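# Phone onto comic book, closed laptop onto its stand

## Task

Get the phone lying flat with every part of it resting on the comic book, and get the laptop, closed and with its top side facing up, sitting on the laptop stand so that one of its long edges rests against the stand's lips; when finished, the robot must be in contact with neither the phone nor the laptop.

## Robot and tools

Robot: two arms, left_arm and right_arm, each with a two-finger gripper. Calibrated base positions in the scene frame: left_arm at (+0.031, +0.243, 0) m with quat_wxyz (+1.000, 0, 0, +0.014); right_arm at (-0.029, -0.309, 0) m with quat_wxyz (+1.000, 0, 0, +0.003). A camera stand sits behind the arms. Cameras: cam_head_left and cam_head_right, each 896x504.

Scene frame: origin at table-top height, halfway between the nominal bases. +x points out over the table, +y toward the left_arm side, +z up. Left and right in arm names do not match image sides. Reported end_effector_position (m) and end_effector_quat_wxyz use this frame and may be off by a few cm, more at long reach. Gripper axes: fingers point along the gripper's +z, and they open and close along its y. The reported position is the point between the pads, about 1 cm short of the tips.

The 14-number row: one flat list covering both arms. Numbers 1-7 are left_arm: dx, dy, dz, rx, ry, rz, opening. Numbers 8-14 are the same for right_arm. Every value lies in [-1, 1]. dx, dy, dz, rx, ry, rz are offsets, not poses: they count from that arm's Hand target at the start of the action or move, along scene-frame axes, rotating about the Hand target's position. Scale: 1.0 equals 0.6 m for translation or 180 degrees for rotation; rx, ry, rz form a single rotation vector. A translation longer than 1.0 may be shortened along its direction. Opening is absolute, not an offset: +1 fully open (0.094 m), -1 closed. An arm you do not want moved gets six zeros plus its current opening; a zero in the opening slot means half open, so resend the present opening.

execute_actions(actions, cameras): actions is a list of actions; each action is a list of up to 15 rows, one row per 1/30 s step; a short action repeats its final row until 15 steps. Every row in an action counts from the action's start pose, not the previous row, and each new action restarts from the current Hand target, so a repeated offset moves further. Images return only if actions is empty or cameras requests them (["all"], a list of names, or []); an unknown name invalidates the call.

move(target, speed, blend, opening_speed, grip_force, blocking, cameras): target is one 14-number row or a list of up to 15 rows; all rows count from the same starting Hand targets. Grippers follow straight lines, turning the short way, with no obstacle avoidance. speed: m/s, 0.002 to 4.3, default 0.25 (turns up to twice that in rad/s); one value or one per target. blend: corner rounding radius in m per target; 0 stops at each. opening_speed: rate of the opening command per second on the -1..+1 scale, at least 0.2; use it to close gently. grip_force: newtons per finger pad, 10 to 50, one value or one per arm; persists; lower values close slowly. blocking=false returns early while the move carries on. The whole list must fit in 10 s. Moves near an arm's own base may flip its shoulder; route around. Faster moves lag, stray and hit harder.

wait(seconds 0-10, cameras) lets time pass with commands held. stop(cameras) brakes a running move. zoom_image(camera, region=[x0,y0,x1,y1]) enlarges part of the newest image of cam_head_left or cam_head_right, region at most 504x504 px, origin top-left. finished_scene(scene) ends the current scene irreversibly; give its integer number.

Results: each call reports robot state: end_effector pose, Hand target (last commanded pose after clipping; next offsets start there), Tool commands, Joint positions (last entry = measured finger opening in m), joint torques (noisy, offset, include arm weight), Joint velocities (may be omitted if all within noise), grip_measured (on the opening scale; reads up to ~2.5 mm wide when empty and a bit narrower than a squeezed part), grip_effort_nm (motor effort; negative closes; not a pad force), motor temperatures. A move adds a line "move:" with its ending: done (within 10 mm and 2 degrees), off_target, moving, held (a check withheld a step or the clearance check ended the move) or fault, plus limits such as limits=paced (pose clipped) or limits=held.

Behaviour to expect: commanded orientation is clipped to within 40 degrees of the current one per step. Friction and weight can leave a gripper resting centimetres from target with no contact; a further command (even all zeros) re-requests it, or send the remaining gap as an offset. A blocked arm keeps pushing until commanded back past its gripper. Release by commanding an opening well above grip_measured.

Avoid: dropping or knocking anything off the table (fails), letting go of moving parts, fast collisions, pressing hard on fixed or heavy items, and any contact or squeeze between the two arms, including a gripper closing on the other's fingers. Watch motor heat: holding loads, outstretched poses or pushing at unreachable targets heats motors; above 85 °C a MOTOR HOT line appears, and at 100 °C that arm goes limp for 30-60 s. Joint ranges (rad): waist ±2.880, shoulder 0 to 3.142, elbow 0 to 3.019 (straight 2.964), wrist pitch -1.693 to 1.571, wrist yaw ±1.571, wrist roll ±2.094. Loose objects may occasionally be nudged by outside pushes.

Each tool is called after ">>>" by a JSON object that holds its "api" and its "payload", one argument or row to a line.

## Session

>>> {"api": "execute_actions", "payload": {
  "actions": []
}}

Scene clock: 0.00 s.
left_arm: end_effector_position=(+0.5763, +0.0326, +0.2204) grip_measured=+1.000 grip_effort_nm=n/a end_effector_quat_wxyz=(+0.373, -0.189, +0.872, +0.255) | right_arm: end_effector_position=(+0.2774, -0.6662, +0.2410) grip_measured=+1.000 grip_effort_nm=n/a end_effector_quat_wxyz=(+0.133, +0.606, +0.784, +0.005)
Joint positions: left_arm=[-0.635 1.765 1.519 -1.122 -0.923 -0.933 0.094] | right_arm=[-0.891 1.406 1.314 -1.221 -0.069 0.44 0.094]
Joint velocities: within noise
Joint torques (N m): no reading
Motor temperatures (°C): left_arm=[22 26 32 24 27 24 27] | right_arm=[26 33 32 25 25 23 25]
Heat: left arm: hottest elbow 32 °C; right arm: hottest shoulder 33 °C.
Hand target: left_arm +0.5824, +0.0285, +0.2385; +0.386, -0.198, +0.868, +0.242 | right_arm +0.2821, -0.6719, +0.2485; +0.142, +0.605, +0.783, +0.003
Tool commands: left_gripper/opening=+1.0 right_gripper/opening=+1.0

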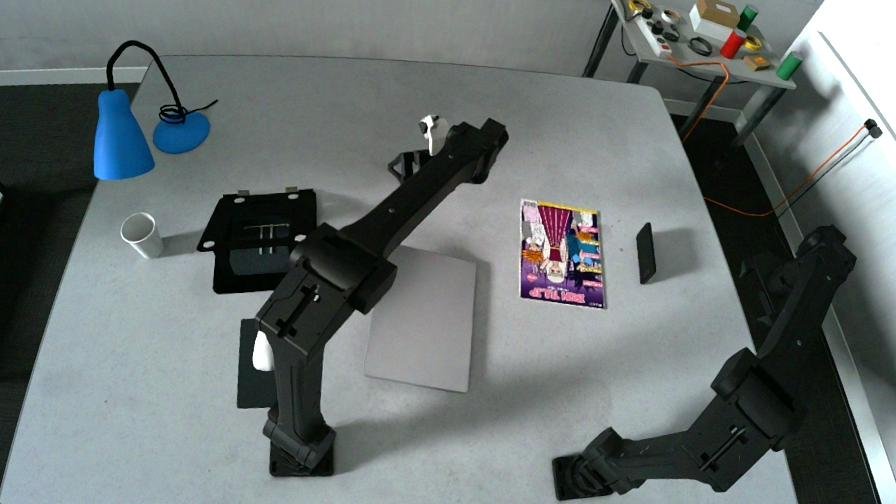

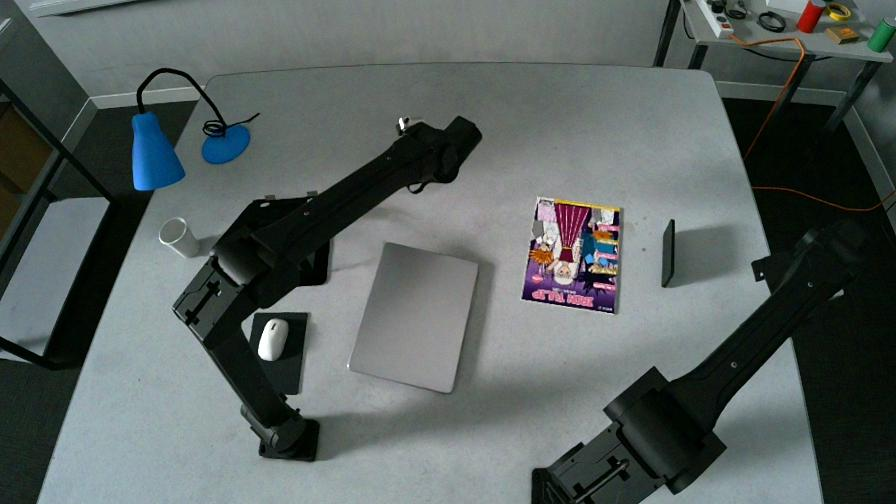

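>>> {"api": "zoom_image", "payload": {
  "camera": "cam_head_left",
  "region": [500, 180, 700, 320]
}}

>>> {"api": "zoom_image", "payload": {
  "camera": "cam_head_right",
  "region": [500, 180, 700, 320]
}}

Scaled by 2.520.

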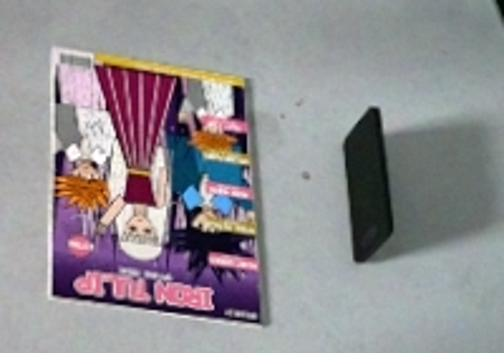

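Scaled by 2.520.

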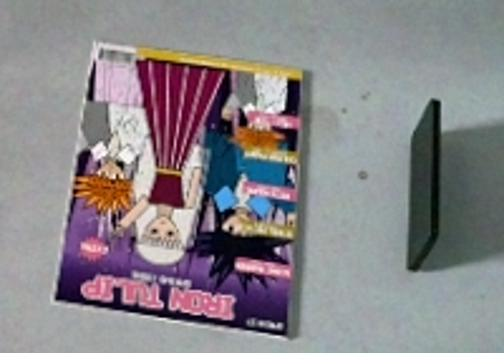

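>>> {"api": "move", "payload": {
  "target": [0,0,0,0,0,0,1,0.29,0.195,-0.05,0.004,0.0964,0.378,1],
  "speed": 0.25,
  "cameras": ["cam_head_left","cam_head_right"]
}}

>>> {"api": "zoom_image", "payload": {
  "camera": "cam_head_left",
  "region": [560, 180, 720, 320]
}}

>>> {"api": "zoom_image", "payload": {
  "camera": "cam_head_right",
  "region": [560, 180, 720, 320]
}}

Scene clock: 26.00 s.
left_arm: end_effector_position=(+0.5763, +0.0326, +0.2204) grip_measured=+1.000 grip_effort_nm=0.02 end_effector_quat_wxyz=(+0.373, -0.189, +0.872, +0.255) | right_arm: end_effector_position=(+0.4389, -0.5501, +0.2126) grip_measured=+1.000 grip_effort_nm=-0.01 end_effector_quat_wxyz=(-0.007, +0.068, +0.998, +0.004)
Joint positions: left_arm=[-0.635 1.765 1.519 -1.122 -0.923 -0.933 0.094] | right_arm=[-0.48 1.731 1.645 -1.5 -0.001 -0.339 0.094]
Joint torques (N m): left_arm=[-1.61 -19.72 12.98 0.62 -0.61 -0.01] | right_arm=[1.08 -17.08 13.05 -0.25 0.07 0.04]
Heat: left arm: hottest elbow 35 °C; right arm: hottest elbow 36 °C.
Hand target: left_arm +0.5824, +0.0285, +0.2385; +0.386, -0.198, +0.868, +0.242 | right_arm +0.4561, -0.5549, +0.2184; -0.001, +0.060, +0.998, +0.000
Off the commanded pose: left_arm 0.020 m, 2 deg | right_arm 0.019 m, 1 deg.
move: off_target (left_arm, right_arm)

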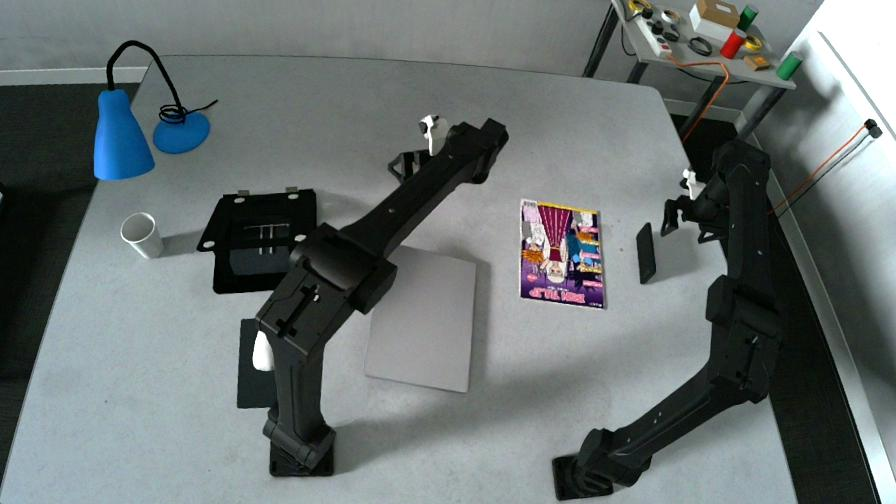

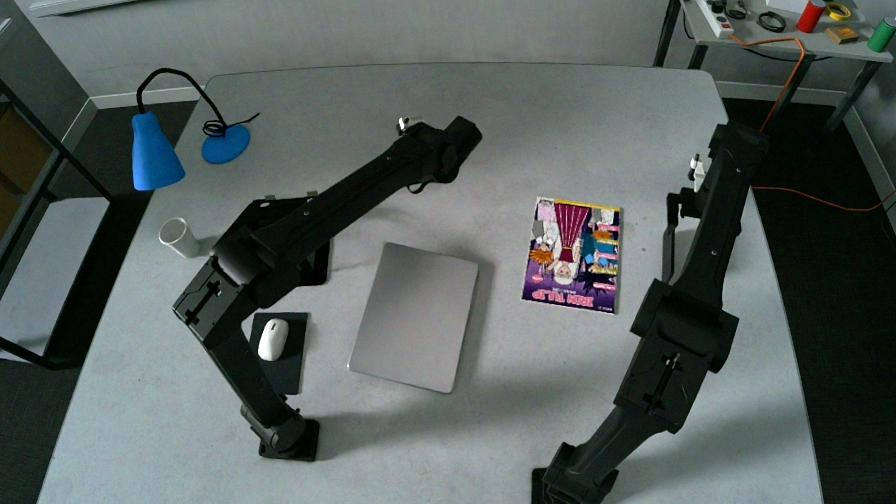

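Scaled by 3.150.

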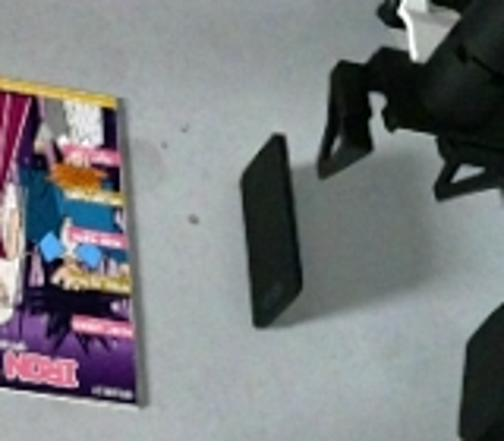

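Scaled by 3.150.

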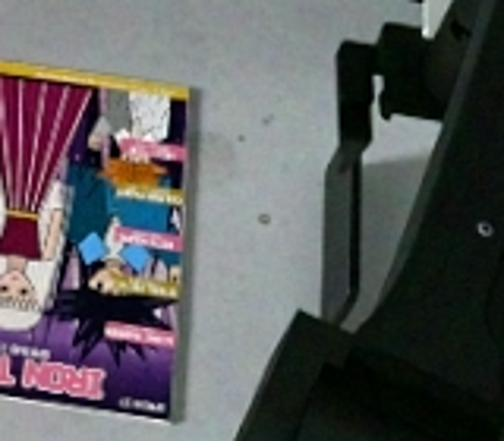

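>>> {"api": "move", "payload": {
  "target": [0,0,0,0,0,0,1,0.08,0.018,-0.18,0,0,0,1],
  "speed": 0.15,
  "cameras": ["cam_head_left","cam_head_right"]
}}

>>> {"api": "zoom_image", "payload": {
  "camera": "cam_head_left",
  "region": [580, 180, 720, 300]
}}

>>> {"api": "zoom_image", "payload": {
  "camera": "cam_head_right",
  "region": [580, 180, 720, 300]
}}

Scene clock: 31.30 s.
left_arm: end_effector_position=(+0.5763, +0.0326, +0.2204) grip_measured=+1.000 grip_effort_nm=0.03 end_effector_quat_wxyz=(+0.373, -0.189, +0.872, +0.255) | right_arm: end_effector_position=(+0.5001, -0.5490, +0.1290) grip_measured=+1.000 grip_effort_nm=-0.01 end_effector_quat_wxyz=(+0.010, +0.061, +0.998, -0.003)
Joint positions: left_arm=[-0.635 1.765 1.519 -1.122 -0.923 -0.933 0.094] | right_arm=[-0.43 1.889 1.645 -1.306 -0.001 -0.302 0.094]
Joint torques (N m): left_arm=[-0.97 -19.66 12.85 0.65 -0.55 -0.02] | right_arm=[1.26 -20.31 8.1 0.57 0.07 0.19]
Motor temperatures (°C): left_arm=[22 29 35 24 28 24 27] | right_arm=[26 34 37 25 25 23 25]
Heat: left arm: hottest elbow 35 °C; right arm: hottest elbow 37 °C.
Hand target: left_arm +0.5824, +0.0285, +0.2385; +0.386, -0.198, +0.868, +0.242 | right_arm +0.5039, -0.5442, +0.1104; -0.001, +0.060, +0.998, +0.000
Off the commanded pose: left_arm 0.020 m, 2 deg | right_arm 0.020 m, 1 deg.
move: off_target (left_arm, right_arm)

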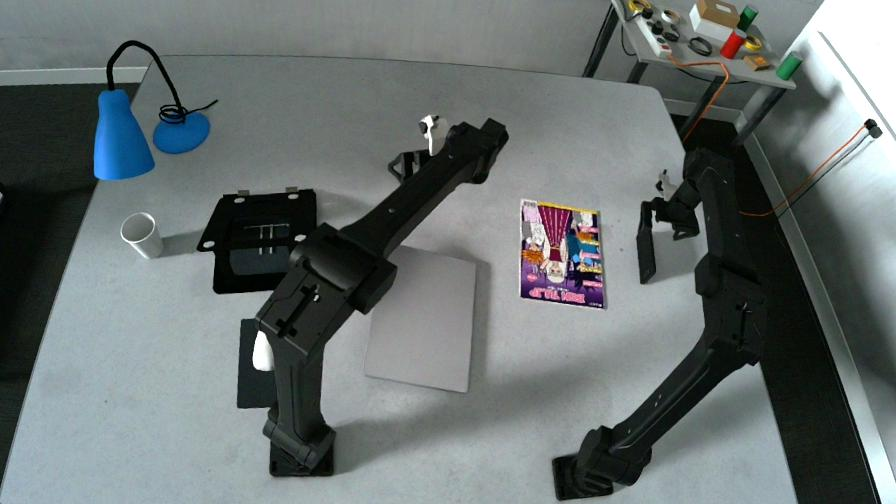

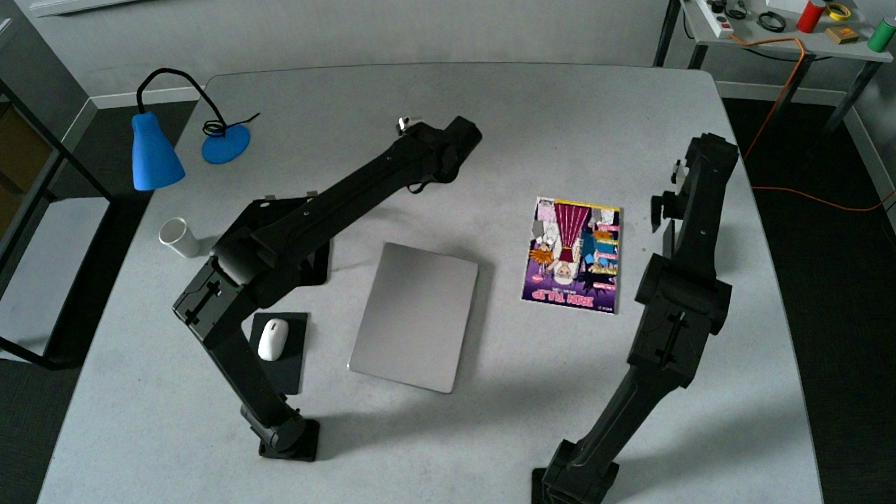

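Scaled by 3.600.

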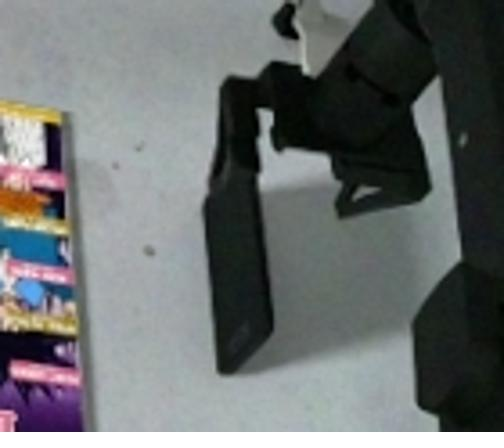

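Scaled by 3.600.

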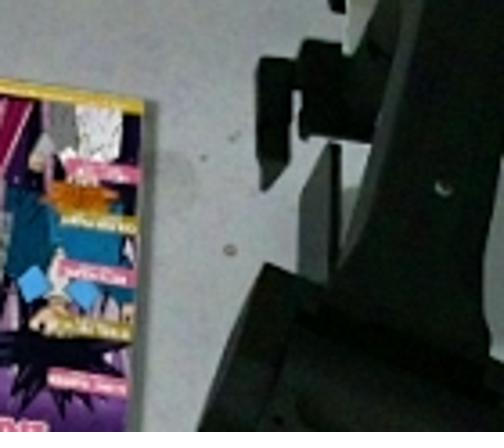

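>>> {"api": "move", "payload": {
  "target": [
    [0,0,0,0,0,0,1,-0.012,0.0,-0.11,0,0,0,1],
    [0,0,0,0,0,0,1,-0.012,0.0,-0.11,0,0,0,-0.9]
  ],
  "speed": 0.12,
  "grip_force": [50,20],
  "opening_speed": 0.6,
  "cameras": ["cam_head_left","cam_head_right"]
}}

>>> {"api": "zoom_image", "payload": {
  "camera": "cam_head_left",
  "region": [580, 180, 720, 300]
}}

Scene clock: 45.77 s.
left_arm: end_effector_position=(+0.5763, +0.0326, +0.2204) grip_measured=+1.000 grip_effort_nm=0.03 end_effector_quat_wxyz=(+0.373, -0.189, +0.872, +0.255) | right_arm: end_effector_position=(+0.4982, -0.5489, +0.0649) grip_measured=-0.823 grip_effort_nm=-0.47 end_effector_quat_wxyz=(+0.013, +0.062, +0.998, -0.007)
Joint positions: left_arm=[-0.635 1.765 1.519 -1.122 -0.923 -0.933 0.094] | right_arm=[-0.43 1.933 1.535 -1.144 0.003 -0.301 0.008]
Joint torques (N m): left_arm=[-1.38 -19.72 12.89 0.77 -0.58 -0.09] | right_arm=[1.03 -20.31 7.38 0.5 -0.08 0.18]
Heat: left arm: hottest elbow 36 °C; right arm: hottest elbow 38 °C.
Hand target: left_arm +0.5824, +0.0285, +0.2385; +0.386, -0.198, +0.868, +0.242 | right_arm +0.4969, -0.5442, +0.0445; +0.000, +0.060, +0.998, +0.000
Off the commanded pose: left_arm 0.020 m, 2 deg | right_arm 0.021 m, 2 deg.
grip_force (N): 50, 20
move: off_target (left_arm, right_arm); target 2's new opening was sent with right_arm's hand 0.021 m and 2 deg from that target

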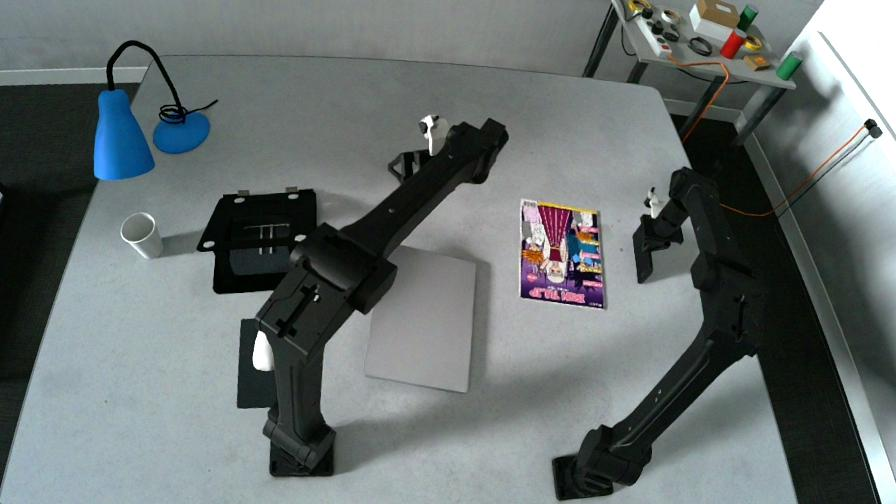

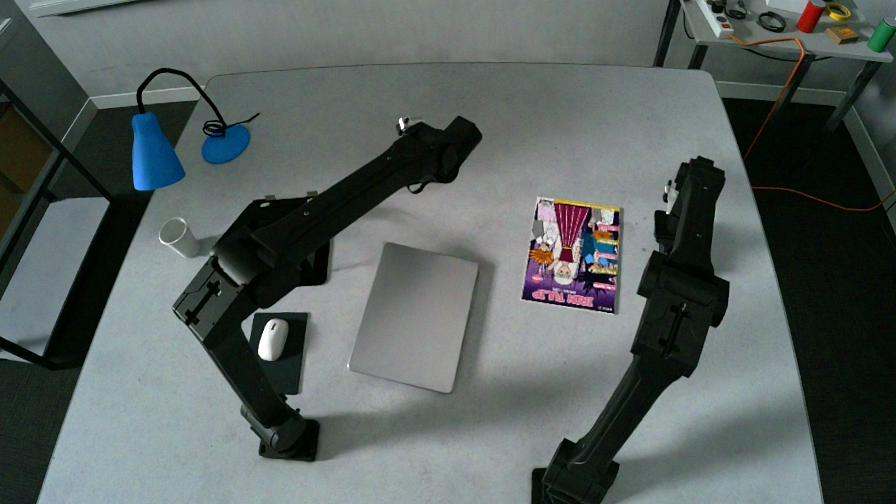

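Scaled by 3.600.

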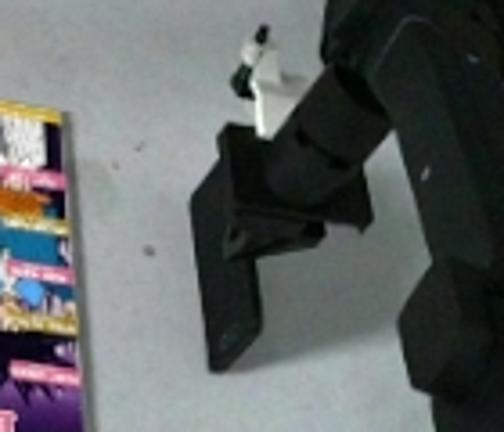

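>>> {"api": "move", "payload": {
  "target": [
    [0,0,0,0,0,0,1,0,0,0.27,0,0,0,-0.9],
    [0,0,0,0,0,0,1,0.06,0.25,0.30,0.414,-0.051,0,-0.9]
  ],
  "speed": 0.2,
  "grip_force": [50,40],
  "cameras": ["cam_head_left","cam_head_right"]
}}

>>> {"api": "zoom_image", "payload": {
  "camera": "cam_head_left",
  "region": [500, 150, 700, 320]
}}

Scene clock: 57.63 s.
left_arm: end_effector_position=(+0.5763, +0.0326, +0.2204) grip_measured=+1.000 grip_effort_nm=0.02 end_effector_quat_wxyz=(+0.373, -0.189, +0.872, +0.255) | right_arm: end_effector_position=(+0.5321, -0.4001, +0.2372) grip_measured=-0.838 grip_effort_nm=-0.85 end_effector_quat_wxyz=(+0.118, +0.094, +0.812, +0.565)
Joint positions: left_arm=[-0.635 1.765 1.519 -1.122 -0.923 -0.933 0.094] | right_arm=[-0.455 1.938 1.687 -1.669 -1.206 -0.462 0.008]
Joint torques (N m): left_arm=[-1.49 -18.67 12.94 0.73 -0.6 0.02] | right_arm=[1.26 -20.78 7.31 -0.8 -0.87 0.04]
Heat: left arm: hottest elbow 37 °C; right arm: hottest elbow 40 °C.
Hand target: left_arm +0.5824, +0.0285, +0.2385; +0.386, -0.198, +0.868, +0.242 | right_arm +0.5328, -0.3942, +0.2244; +0.038, +0.048, +0.792, +0.608
Off the commanded pose: left_arm 0.020 m, 2 deg | right_arm 0.014 m, 12 deg.
joint sent to its limit (right arm) — joint 4 (wrist pitch), lower limit. The joint targets are off in orientation, not in position.
grip_force (N): 50, 40
move: off_target (left_arm, right_arm)

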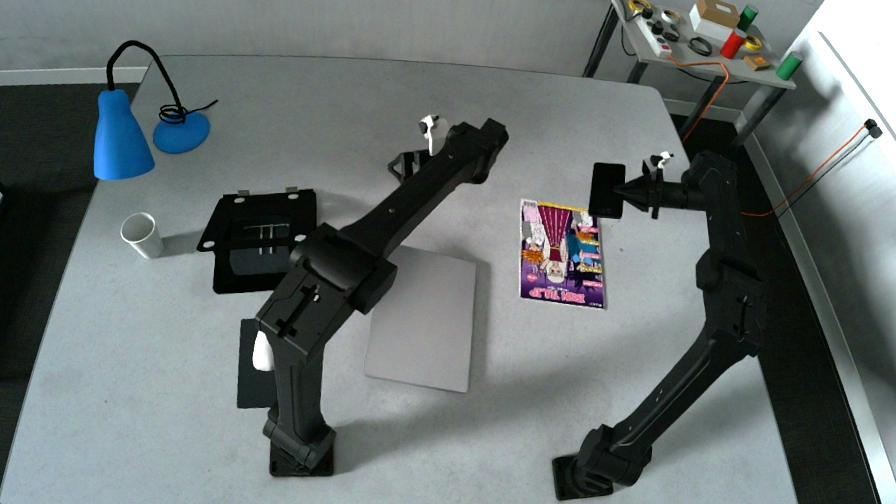

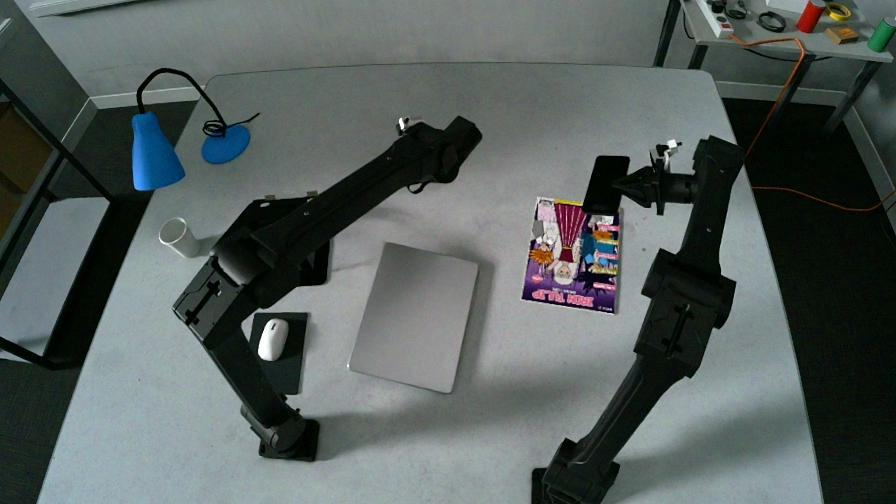

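Scaled by 2.520.

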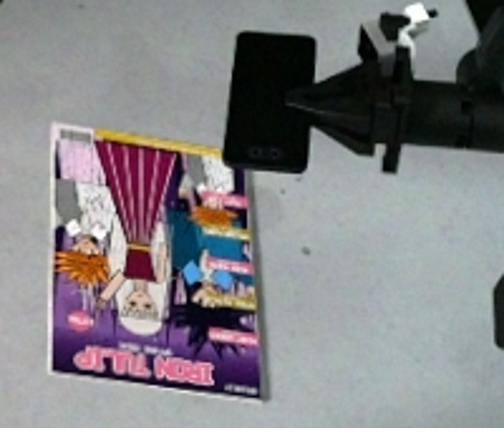

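>>> {"api": "move", "payload": {
  "target": [0,0,0,0,0,0,1,-0.045,0.1,-0.22,0,0,0,-0.9],
  "speed": 0.15,
  "cameras": ["cam_head_left","cam_head_right"]
}}

>>> {"api": "zoom_image", "payload": {
  "camera": "cam_head_left",
  "region": [500, 150, 700, 320]
}}

>>> {"api": "zoom_image", "payload": {
  "camera": "cam_head_right",
  "region": [500, 150, 700, 320]
}}

Scene clock: 63.90 s.
left_arm: end_effector_position=(+0.5763, +0.0326, +0.2204) grip_measured=+1.000 grip_effort_nm=0.03 end_effector_quat_wxyz=(+0.373, -0.189, +0.872, +0.255) | right_arm: end_effector_position=(+0.5058, -0.3400, +0.1005) grip_measured=-0.838 grip_effort_nm=-0.85 end_effector_quat_wxyz=(+0.046, +0.046, +0.795, +0.603)
Joint positions: left_arm=[-0.635 1.765 1.519 -1.122 -0.923 -0.933 0.094] | right_arm=[-0.371 2.124 1.533 -1.669 -1.215 -0.739 0.008]
Joint torques (N m): left_arm=[-1.26 -19.66 12.94 0.77 -0.54 -0.02] | right_arm=[1.26 -21.36 6.2 -0.99 -0.71 -0.01]
Heat: left arm: hottest elbow 37 °C; right arm: hottest elbow 40 °C.
Hand target: left_arm +0.5824, +0.0285, +0.2385; +0.386, -0.198, +0.868, +0.242 | right_arm +0.5058, -0.3341, +0.0924; +0.037, +0.048, +0.792, +0.608
Off the commanded pose: left_arm 0.020 m, 2 deg | right_arm 0.010 m, 1 deg.
grip_force (N): 50, 40
move: off_target (left_arm)

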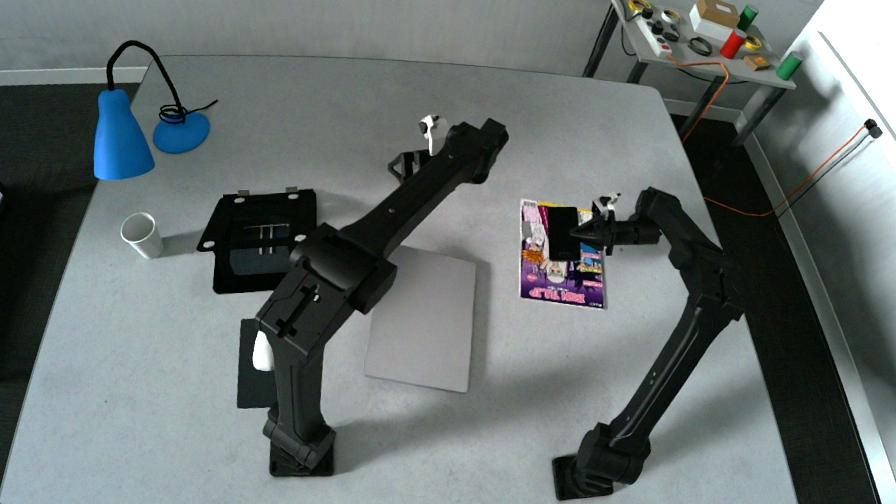

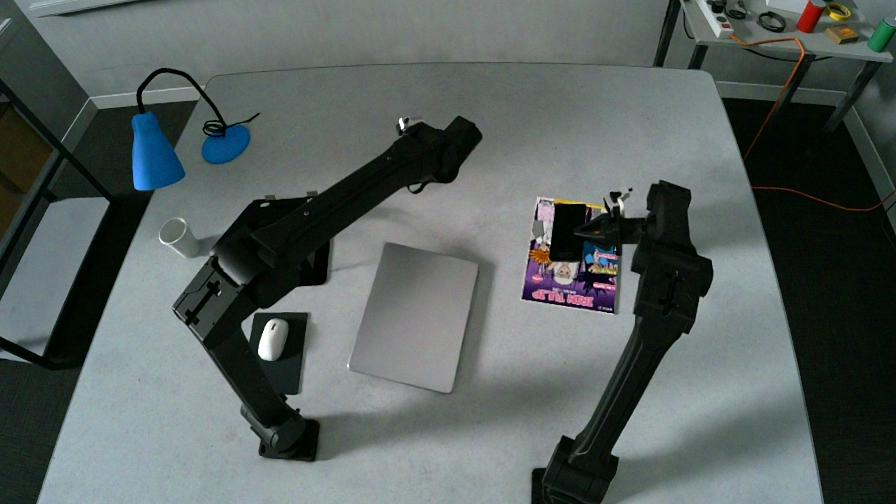

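Scaled by 2.520.

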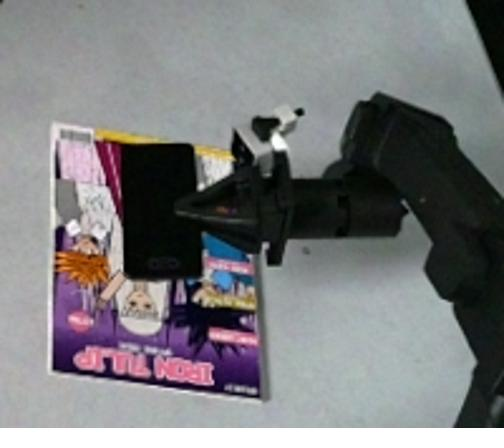

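Scaled by 2.520.

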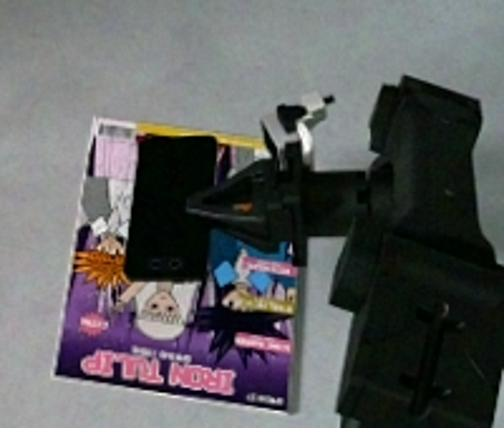

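>>> {"api": "move", "payload": {
  "target": [0,0,0,0,0,0,1,0,0,-0.12,0,0,0,-0.9],
  "speed": 0.06,
  "cameras": ["cam_head_left","cam_head_right"]
}}

>>> {"api": "zoom_image", "payload": {
  "camera": "cam_head_left",
  "region": [500, 180, 660, 320]
}}

>>> {"api": "zoom_image", "payload": {
  "camera": "cam_head_right",
  "region": [500, 180, 660, 320]
}}

Scene clock: 68.57 s.
left_arm: end_effector_position=(+0.5763, +0.0326, +0.2204) grip_measured=+1.000 grip_effort_nm=0.03 end_effector_quat_wxyz=(+0.373, -0.189, +0.872, +0.255) | right_arm: end_effector_position=(+0.5097, -0.3414, +0.0424) grip_measured=-0.838 grip_effort_nm=-0.85 end_effector_quat_wxyz=(+0.052, +0.041, +0.796, +0.601)
Joint positions: left_arm=[-0.635 1.765 1.519 -1.122 -0.923 -0.933 0.094] | right_arm=[-0.371 2.22 1.527 -1.554 -1.215 -0.742 0.008]
Joint torques (N m): left_arm=[-0.73 -19.49 12.9 0.58 -0.55 -0.01] | right_arm=[1.26 -20.42 5.18 -0.38 -0.69 0.02]
Heat: left arm: hottest elbow 37 °C; right arm: hottest elbow 39 °C.
Hand target: left_arm +0.5824, +0.0285, +0.2385; +0.386, -0.198, +0.868, +0.242 | right_arm +0.5060, -0.3341, +0.0206; +0.038, +0.047, +0.792, +0.608
Off the commanded pose: left_arm 0.020 m, 2 deg | right_arm 0.023 m, 2 deg.
grip_force (N): 50, 40
move: off_target (left_arm, right_arm)

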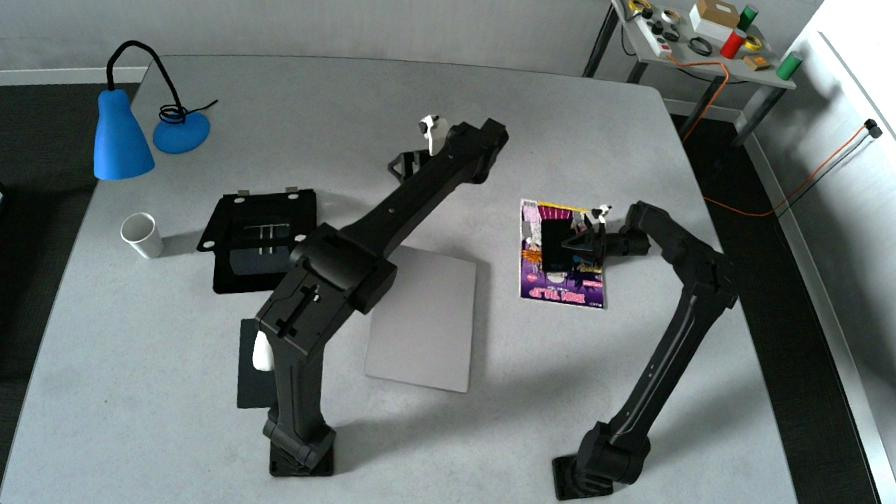

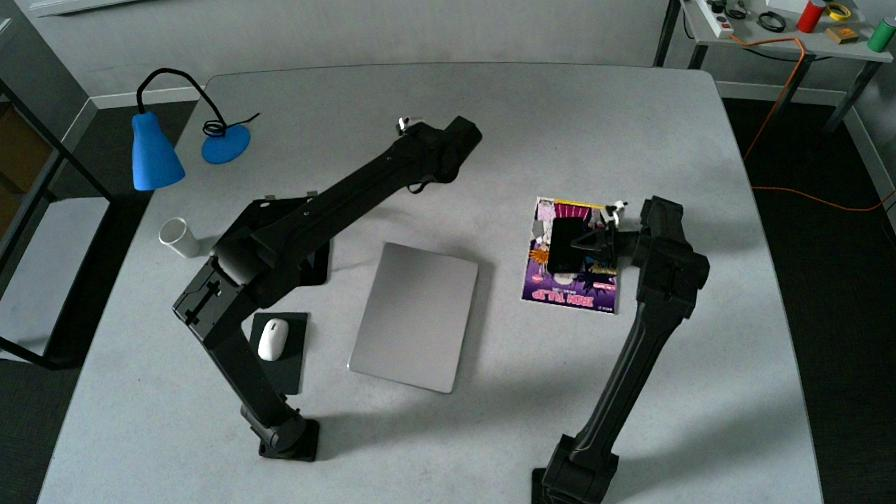

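Scaled by 3.150.

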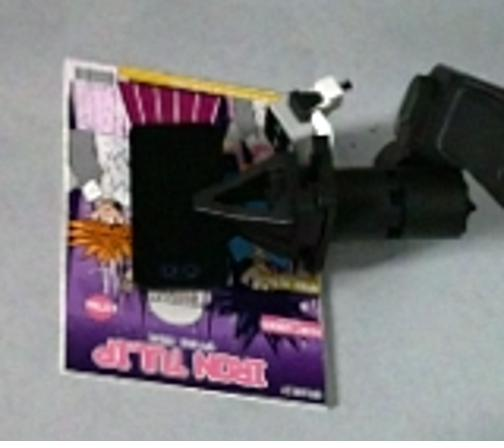

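Scaled by 3.150.

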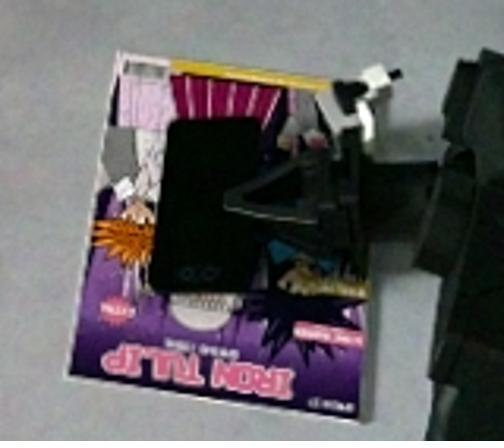

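>>> {"api": "move", "payload": {
  "target": [0,0,0,0,0,0,1,0,0,-0.04,0,0,0,-0.9],
  "speed": 0.04,
  "cameras": ["cam_head_left"]
}}

>>> {"api": "zoom_image", "payload": {
  "camera": "cam_head_left",
  "region": [500, 180, 660, 320]
}}

Scene clock: 71.97 s.
left_arm: end_effector_position=(+0.5763, +0.0326, +0.2204) grip_measured=+1.000 grip_effort_nm=0.03 end_effector_quat_wxyz=(+0.373, -0.189, +0.872, +0.255) | right_arm: end_effector_position=(+0.5131, -0.3427, +0.0374) grip_measured=-0.838 grip_effort_nm=-0.85 end_effector_quat_wxyz=(+0.064, +0.031, +0.799, +0.597)
Joint positions: left_arm=[-0.635 1.765 1.519 -1.122 -0.923 -0.933 0.094] | right_arm=[-0.371 2.223 1.527 -1.517 -1.215 -0.742 0.008]
Joint torques (N m): left_arm=[-1.55 -19.14 12.77 0.76 -0.57 0.03] | right_arm=[1.26 -17.73 4.94 -0.25 -0.7 0.02]
Heat: left arm: hottest elbow 37 °C; right arm: hottest elbow 39 °C.
Hand target: left_arm +0.5824, +0.0285, +0.2385; +0.386, -0.198, +0.868, +0.242 | right_arm +0.5060, -0.3341, -0.0036; +0.038, +0.047, +0.792, +0.608
Off the commanded pose: left_arm 0.020 m, 2 deg | right_arm 0.042 m, 4 deg.
grip_force (N): 50, 40
move: off_target (left_arm, right_arm)
Images, in order (width x height): cam_head_left 896x504.

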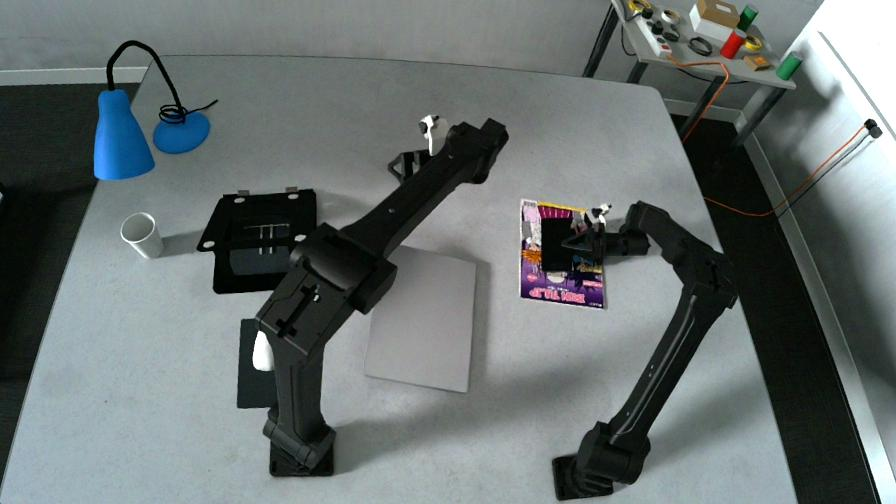

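Scaled by 3.150.

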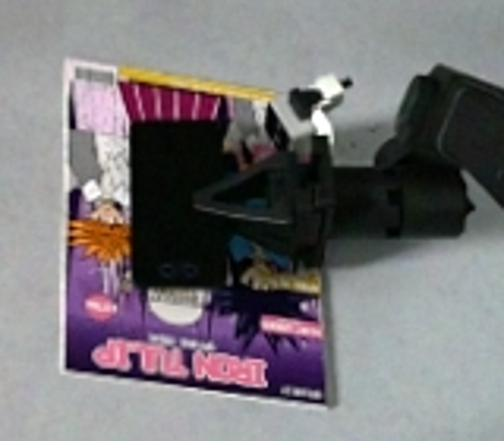

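>>> {"api": "move", "payload": {
  "target": [
    [0,0,0,0,0,0,1,-0.005,0.008,0.08,-0.11,0.0136,0,-0.9],
    [0,0,0,0,0,0,1,-0.005,0.008,0.03,-0.11,0.0136,0,-0.9]
  ],
  "speed": 0.06,
  "cameras": ["cam_head_left"]
}}

>>> {"api": "zoom_image", "payload": {
  "camera": "cam_head_left",
  "region": [500, 180, 660, 320]
}}

Scene clock: 81.33 s.
left_arm: end_effector_position=(+0.5763, +0.0326, +0.2204) grip_measured=+1.000 grip_effort_nm=0.03 end_effector_quat_wxyz=(+0.373, -0.189, +0.872, +0.255) | right_arm: end_effector_position=(+0.5106, -0.3354, +0.0436) grip_measured=-0.838 grip_effort_nm=-0.85 end_effector_quat_wxyz=(+0.048, +0.049, +0.881, +0.468)
Joint positions: left_arm=[-0.635 1.765 1.519 -1.122 -0.923 -0.933 0.094] | right_arm=[-0.32 2.035 1.403 -1.166 -0.961 -0.322 0.008]
Joint torques (N m): left_arm=[-1.85 -19.08 12.78 0.61 -0.58 -0.06] | right_arm=[1.26 -19.37 4.88 0.8 0.24 0.14]
Heat: left arm: hottest elbow 38 °C; right arm: hottest elbow 38 °C.
Hand target: left_arm +0.5824, +0.0285, +0.2385; +0.386, -0.198, +0.868, +0.242 | right_arm +0.5029, -0.3294, +0.0145; +0.028, +0.053, +0.885, +0.462
Off the commanded pose: left_arm 0.020 m, 2 deg | right_arm 0.031 m, 2 deg.
grip_force (N): 50, 40
move: off_target (left_arm, right_arm)
Images, in order (width x height): cam_head_left 896x504.

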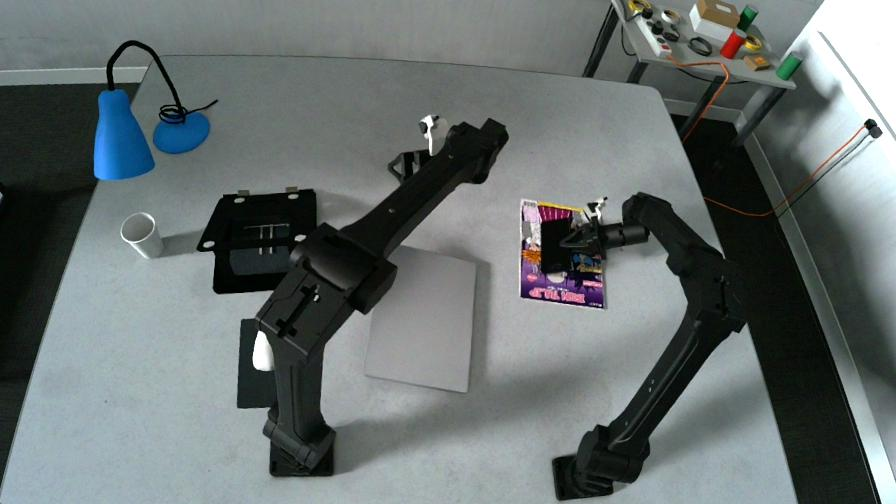

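Scaled by 3.150.

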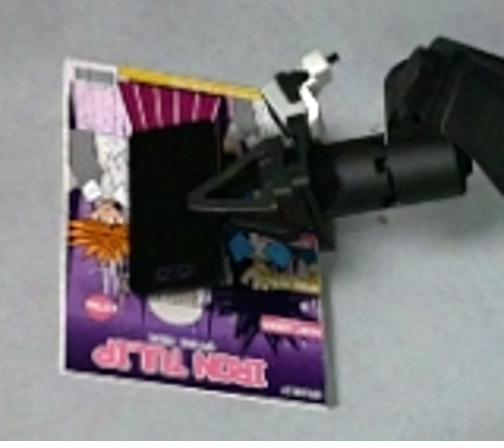

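>>> {"api": "move", "payload": {
  "target": [
    [0,0,0,0,0,0,1,0,0,0.0,0,0,0,-0.45]
  ],
  "speed": 0.03,
  "opening_speed": 0.3,
  "cameras": ["cam_head_left"]
}}

>>> {"api": "zoom_image", "payload": {
  "camera": "cam_head_left",
  "region": [500, 180, 660, 320]
}}

>>> {"api": "wait", "payload": {
  "seconds": 0,
  "cameras": ["cam_head_right"]
}}

>>> {"api": "zoom_image", "payload": {
  "camera": "cam_head_right",
  "region": [500, 180, 660, 320]
}}

Scene clock: 86.23 s.
left_arm: end_effector_position=(+0.5763, +0.0326, +0.2204) grip_measured=+1.000 grip_effort_nm=0.03 end_effector_quat_wxyz=(+0.373, -0.189, +0.872, +0.255) | right_arm: end_effector_position=(+0.5082, -0.3371, +0.0336) grip_measured=-0.452 grip_effort_nm=0.06 end_effector_quat_wxyz=(+0.047, +0.047, +0.887, +0.457)
Joint positions: left_arm=[-0.635 1.765 1.519 -1.122 -0.923 -0.933 0.094] | right_arm=[-0.32 2.041 1.391 -1.142 -0.938 -0.321 0.026]
Joint torques (N m): left_arm=[-1.9 -19.49 12.97 0.55 -0.57 -0.03] | right_arm=[1.2 -19.78 5.75 0.13 -0.52 0.15]
Heat: left arm: hottest elbow 38 °C; right arm: hottest shoulder 38 °C.
Hand target: left_arm +0.5824, +0.0285, +0.2385; +0.386, -0.198, +0.868, +0.242 | right_arm +0.5029, -0.3294, +0.0145; +0.028, +0.053, +0.885, +0.462
Off the commanded pose: left_arm 0.020 m, 2 deg | right_arm 0.021 m, 2 deg.
grip_force (N): 50, 40
move: off_target (left_arm, right_arm)
Images, in order (width x height): cam_head_left 896x504.

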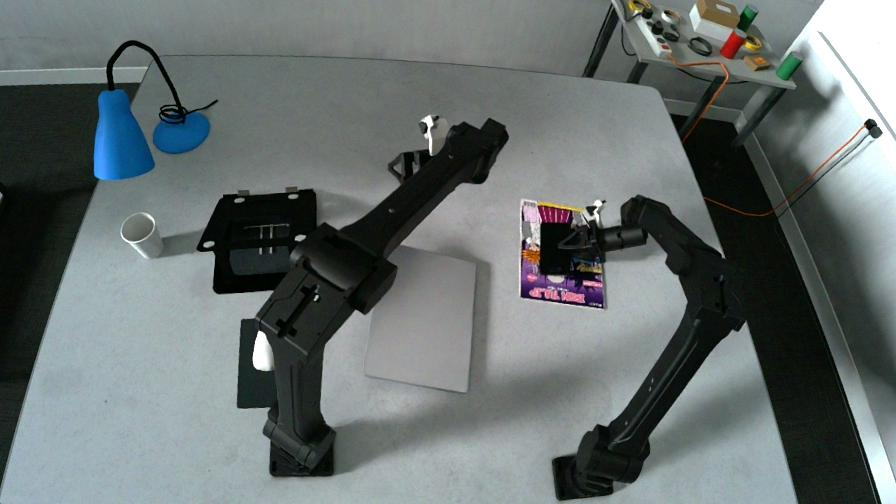

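Scaled by 3.150.

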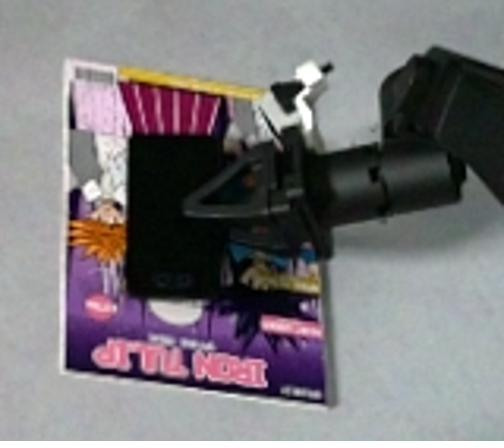

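Scene clock: 86.23 s.
left_arm: end_effector_position=(+0.5763, +0.0326, +0.2204) grip_measured=+1.000 grip_effort_nm=0.03 end_effector_quat_wxyz=(+0.373, -0.189, +0.872, +0.255) | right_arm: end_effector_position=(+0.5082, -0.3371, +0.0336) grip_measured=-0.452 grip_effort_nm=0.06 end_effector_quat_wxyz=(+0.047, +0.047, +0.887, +0.457)
Joint positions: left_arm=[-0.635 1.765 1.519 -1.122 -0.923 -0.933 0.094] | right_arm=[-0.32 2.041 1.391 -1.142 -0.938 -0.321 0.026]
Joint torques (N m): left_arm=[-1.9 -19.49 12.97 0.55 -0.57 -0.03] | right_arm=[1.2 -19.78 5.75 0.13 -0.52 0.15]
Heat: left arm: hottest elbow 38 °C; right arm: hottest shoulder 38 °C.
Hand target: left_arm +0.5824, +0.0285, +0.2385; +0.386, -0.198, +0.868, +0.242 | right_arm +0.5029, -0.3294, +0.0145; +0.028, +0.053, +0.885, +0.462
Tool commands: left_gripper/opening=+1.0 right_gripper/opening=-0.45
Off the commanded pose: left_arm 0.020 m, 2 deg | right_arm 0.021 m, 2 deg.
grip_force (N): 50, 40
Images, in order (width x height): cam_head_right 896x504.

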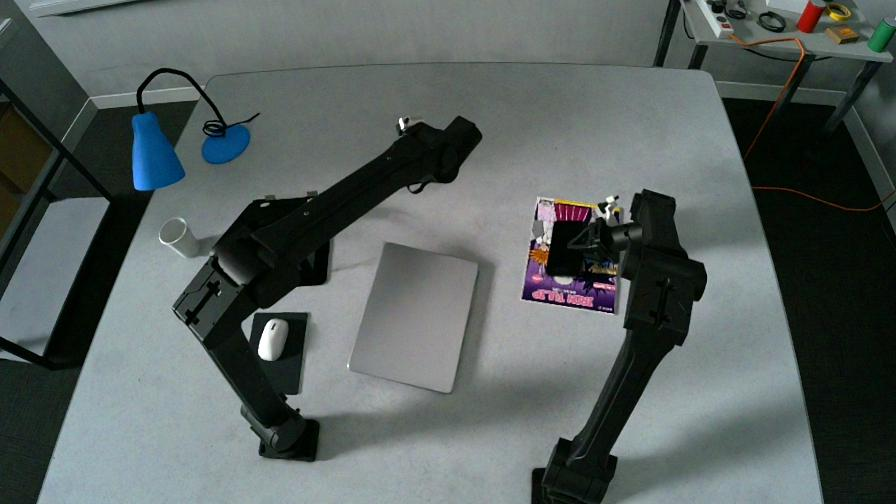

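Scaled by 3.150.

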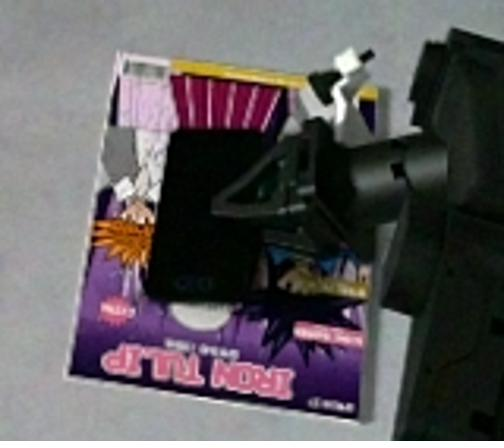

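>>> {"api": "move", "payload": {
  "target": [
    [0,0,0,0,0,0,1,-0.015,-0.17,0.045,0,0,0,-0.45]
  ],
  "speed": 0.06,
  "cameras": ["cam_head_left"]
}}

>>> {"api": "zoom_image", "payload": {
  "camera": "cam_head_left",
  "region": [500, 180, 660, 320]
}}

Scene clock: 92.50 s.
left_arm: end_effector_position=(+0.5763, +0.0326, +0.2204) grip_measured=+1.000 grip_effort_nm=0.03 end_effector_quat_wxyz=(+0.373, -0.189, +0.872, +0.255) | right_arm: end_effector_position=(+0.4834, -0.4202, +0.0482) grip_measured=-0.451 grip_effort_nm=0.06 end_effector_quat_wxyz=(+0.026, +0.053, +0.885, +0.462)
Joint positions: left_arm=[-0.635 1.765 1.519 -1.122 -0.923 -0.933 0.094] | right_arm=[-0.476 2.096 1.513 -1.45 -0.878 -0.572 0.026]
Joint velocities: left_arm=[-0.005 0.005 0.007 0.002 0.154 -0.051 0] | right_arm=[within noise]
Joint torques (N m): left_arm=[-1.73 -19.78 12.83 0.57 -0.62 -0.03] | right_arm=[-0.09 -19.96 9.98 -1.02 -0.36 0.05]
Heat: left arm: hottest elbow 38 °C; right arm: hottest elbow 38 °C.
Hand target: left_arm +0.5824, +0.0285, +0.2385; +0.386, -0.198, +0.868, +0.242 | right_arm +0.4939, -0.4313, +0.0415; +0.028, +0.053, +0.885, +0.462
Off the commanded pose: left_arm 0.020 m, 2 deg | right_arm 0.017 m, 0 deg.
grip_force (N): 50, 40
move: off_target (left_arm, right_arm)
Images, in order (width x height): cam_head_left 896x504.

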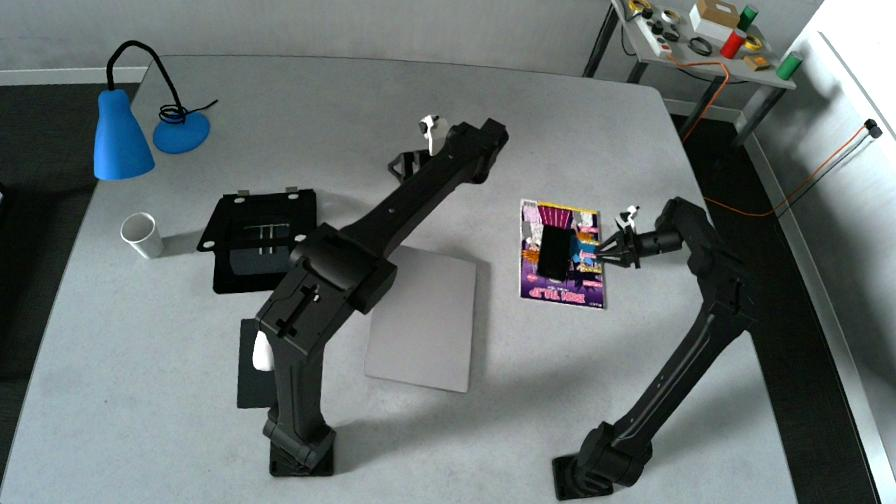

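Scaled by 3.150.

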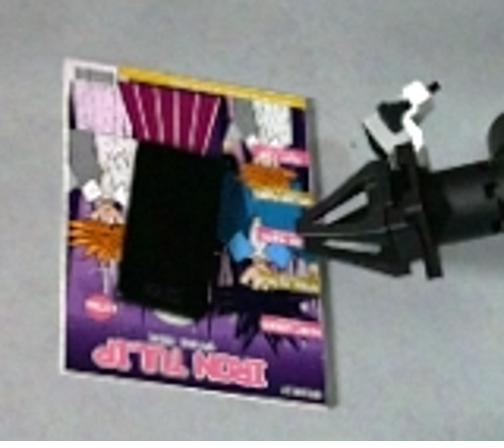

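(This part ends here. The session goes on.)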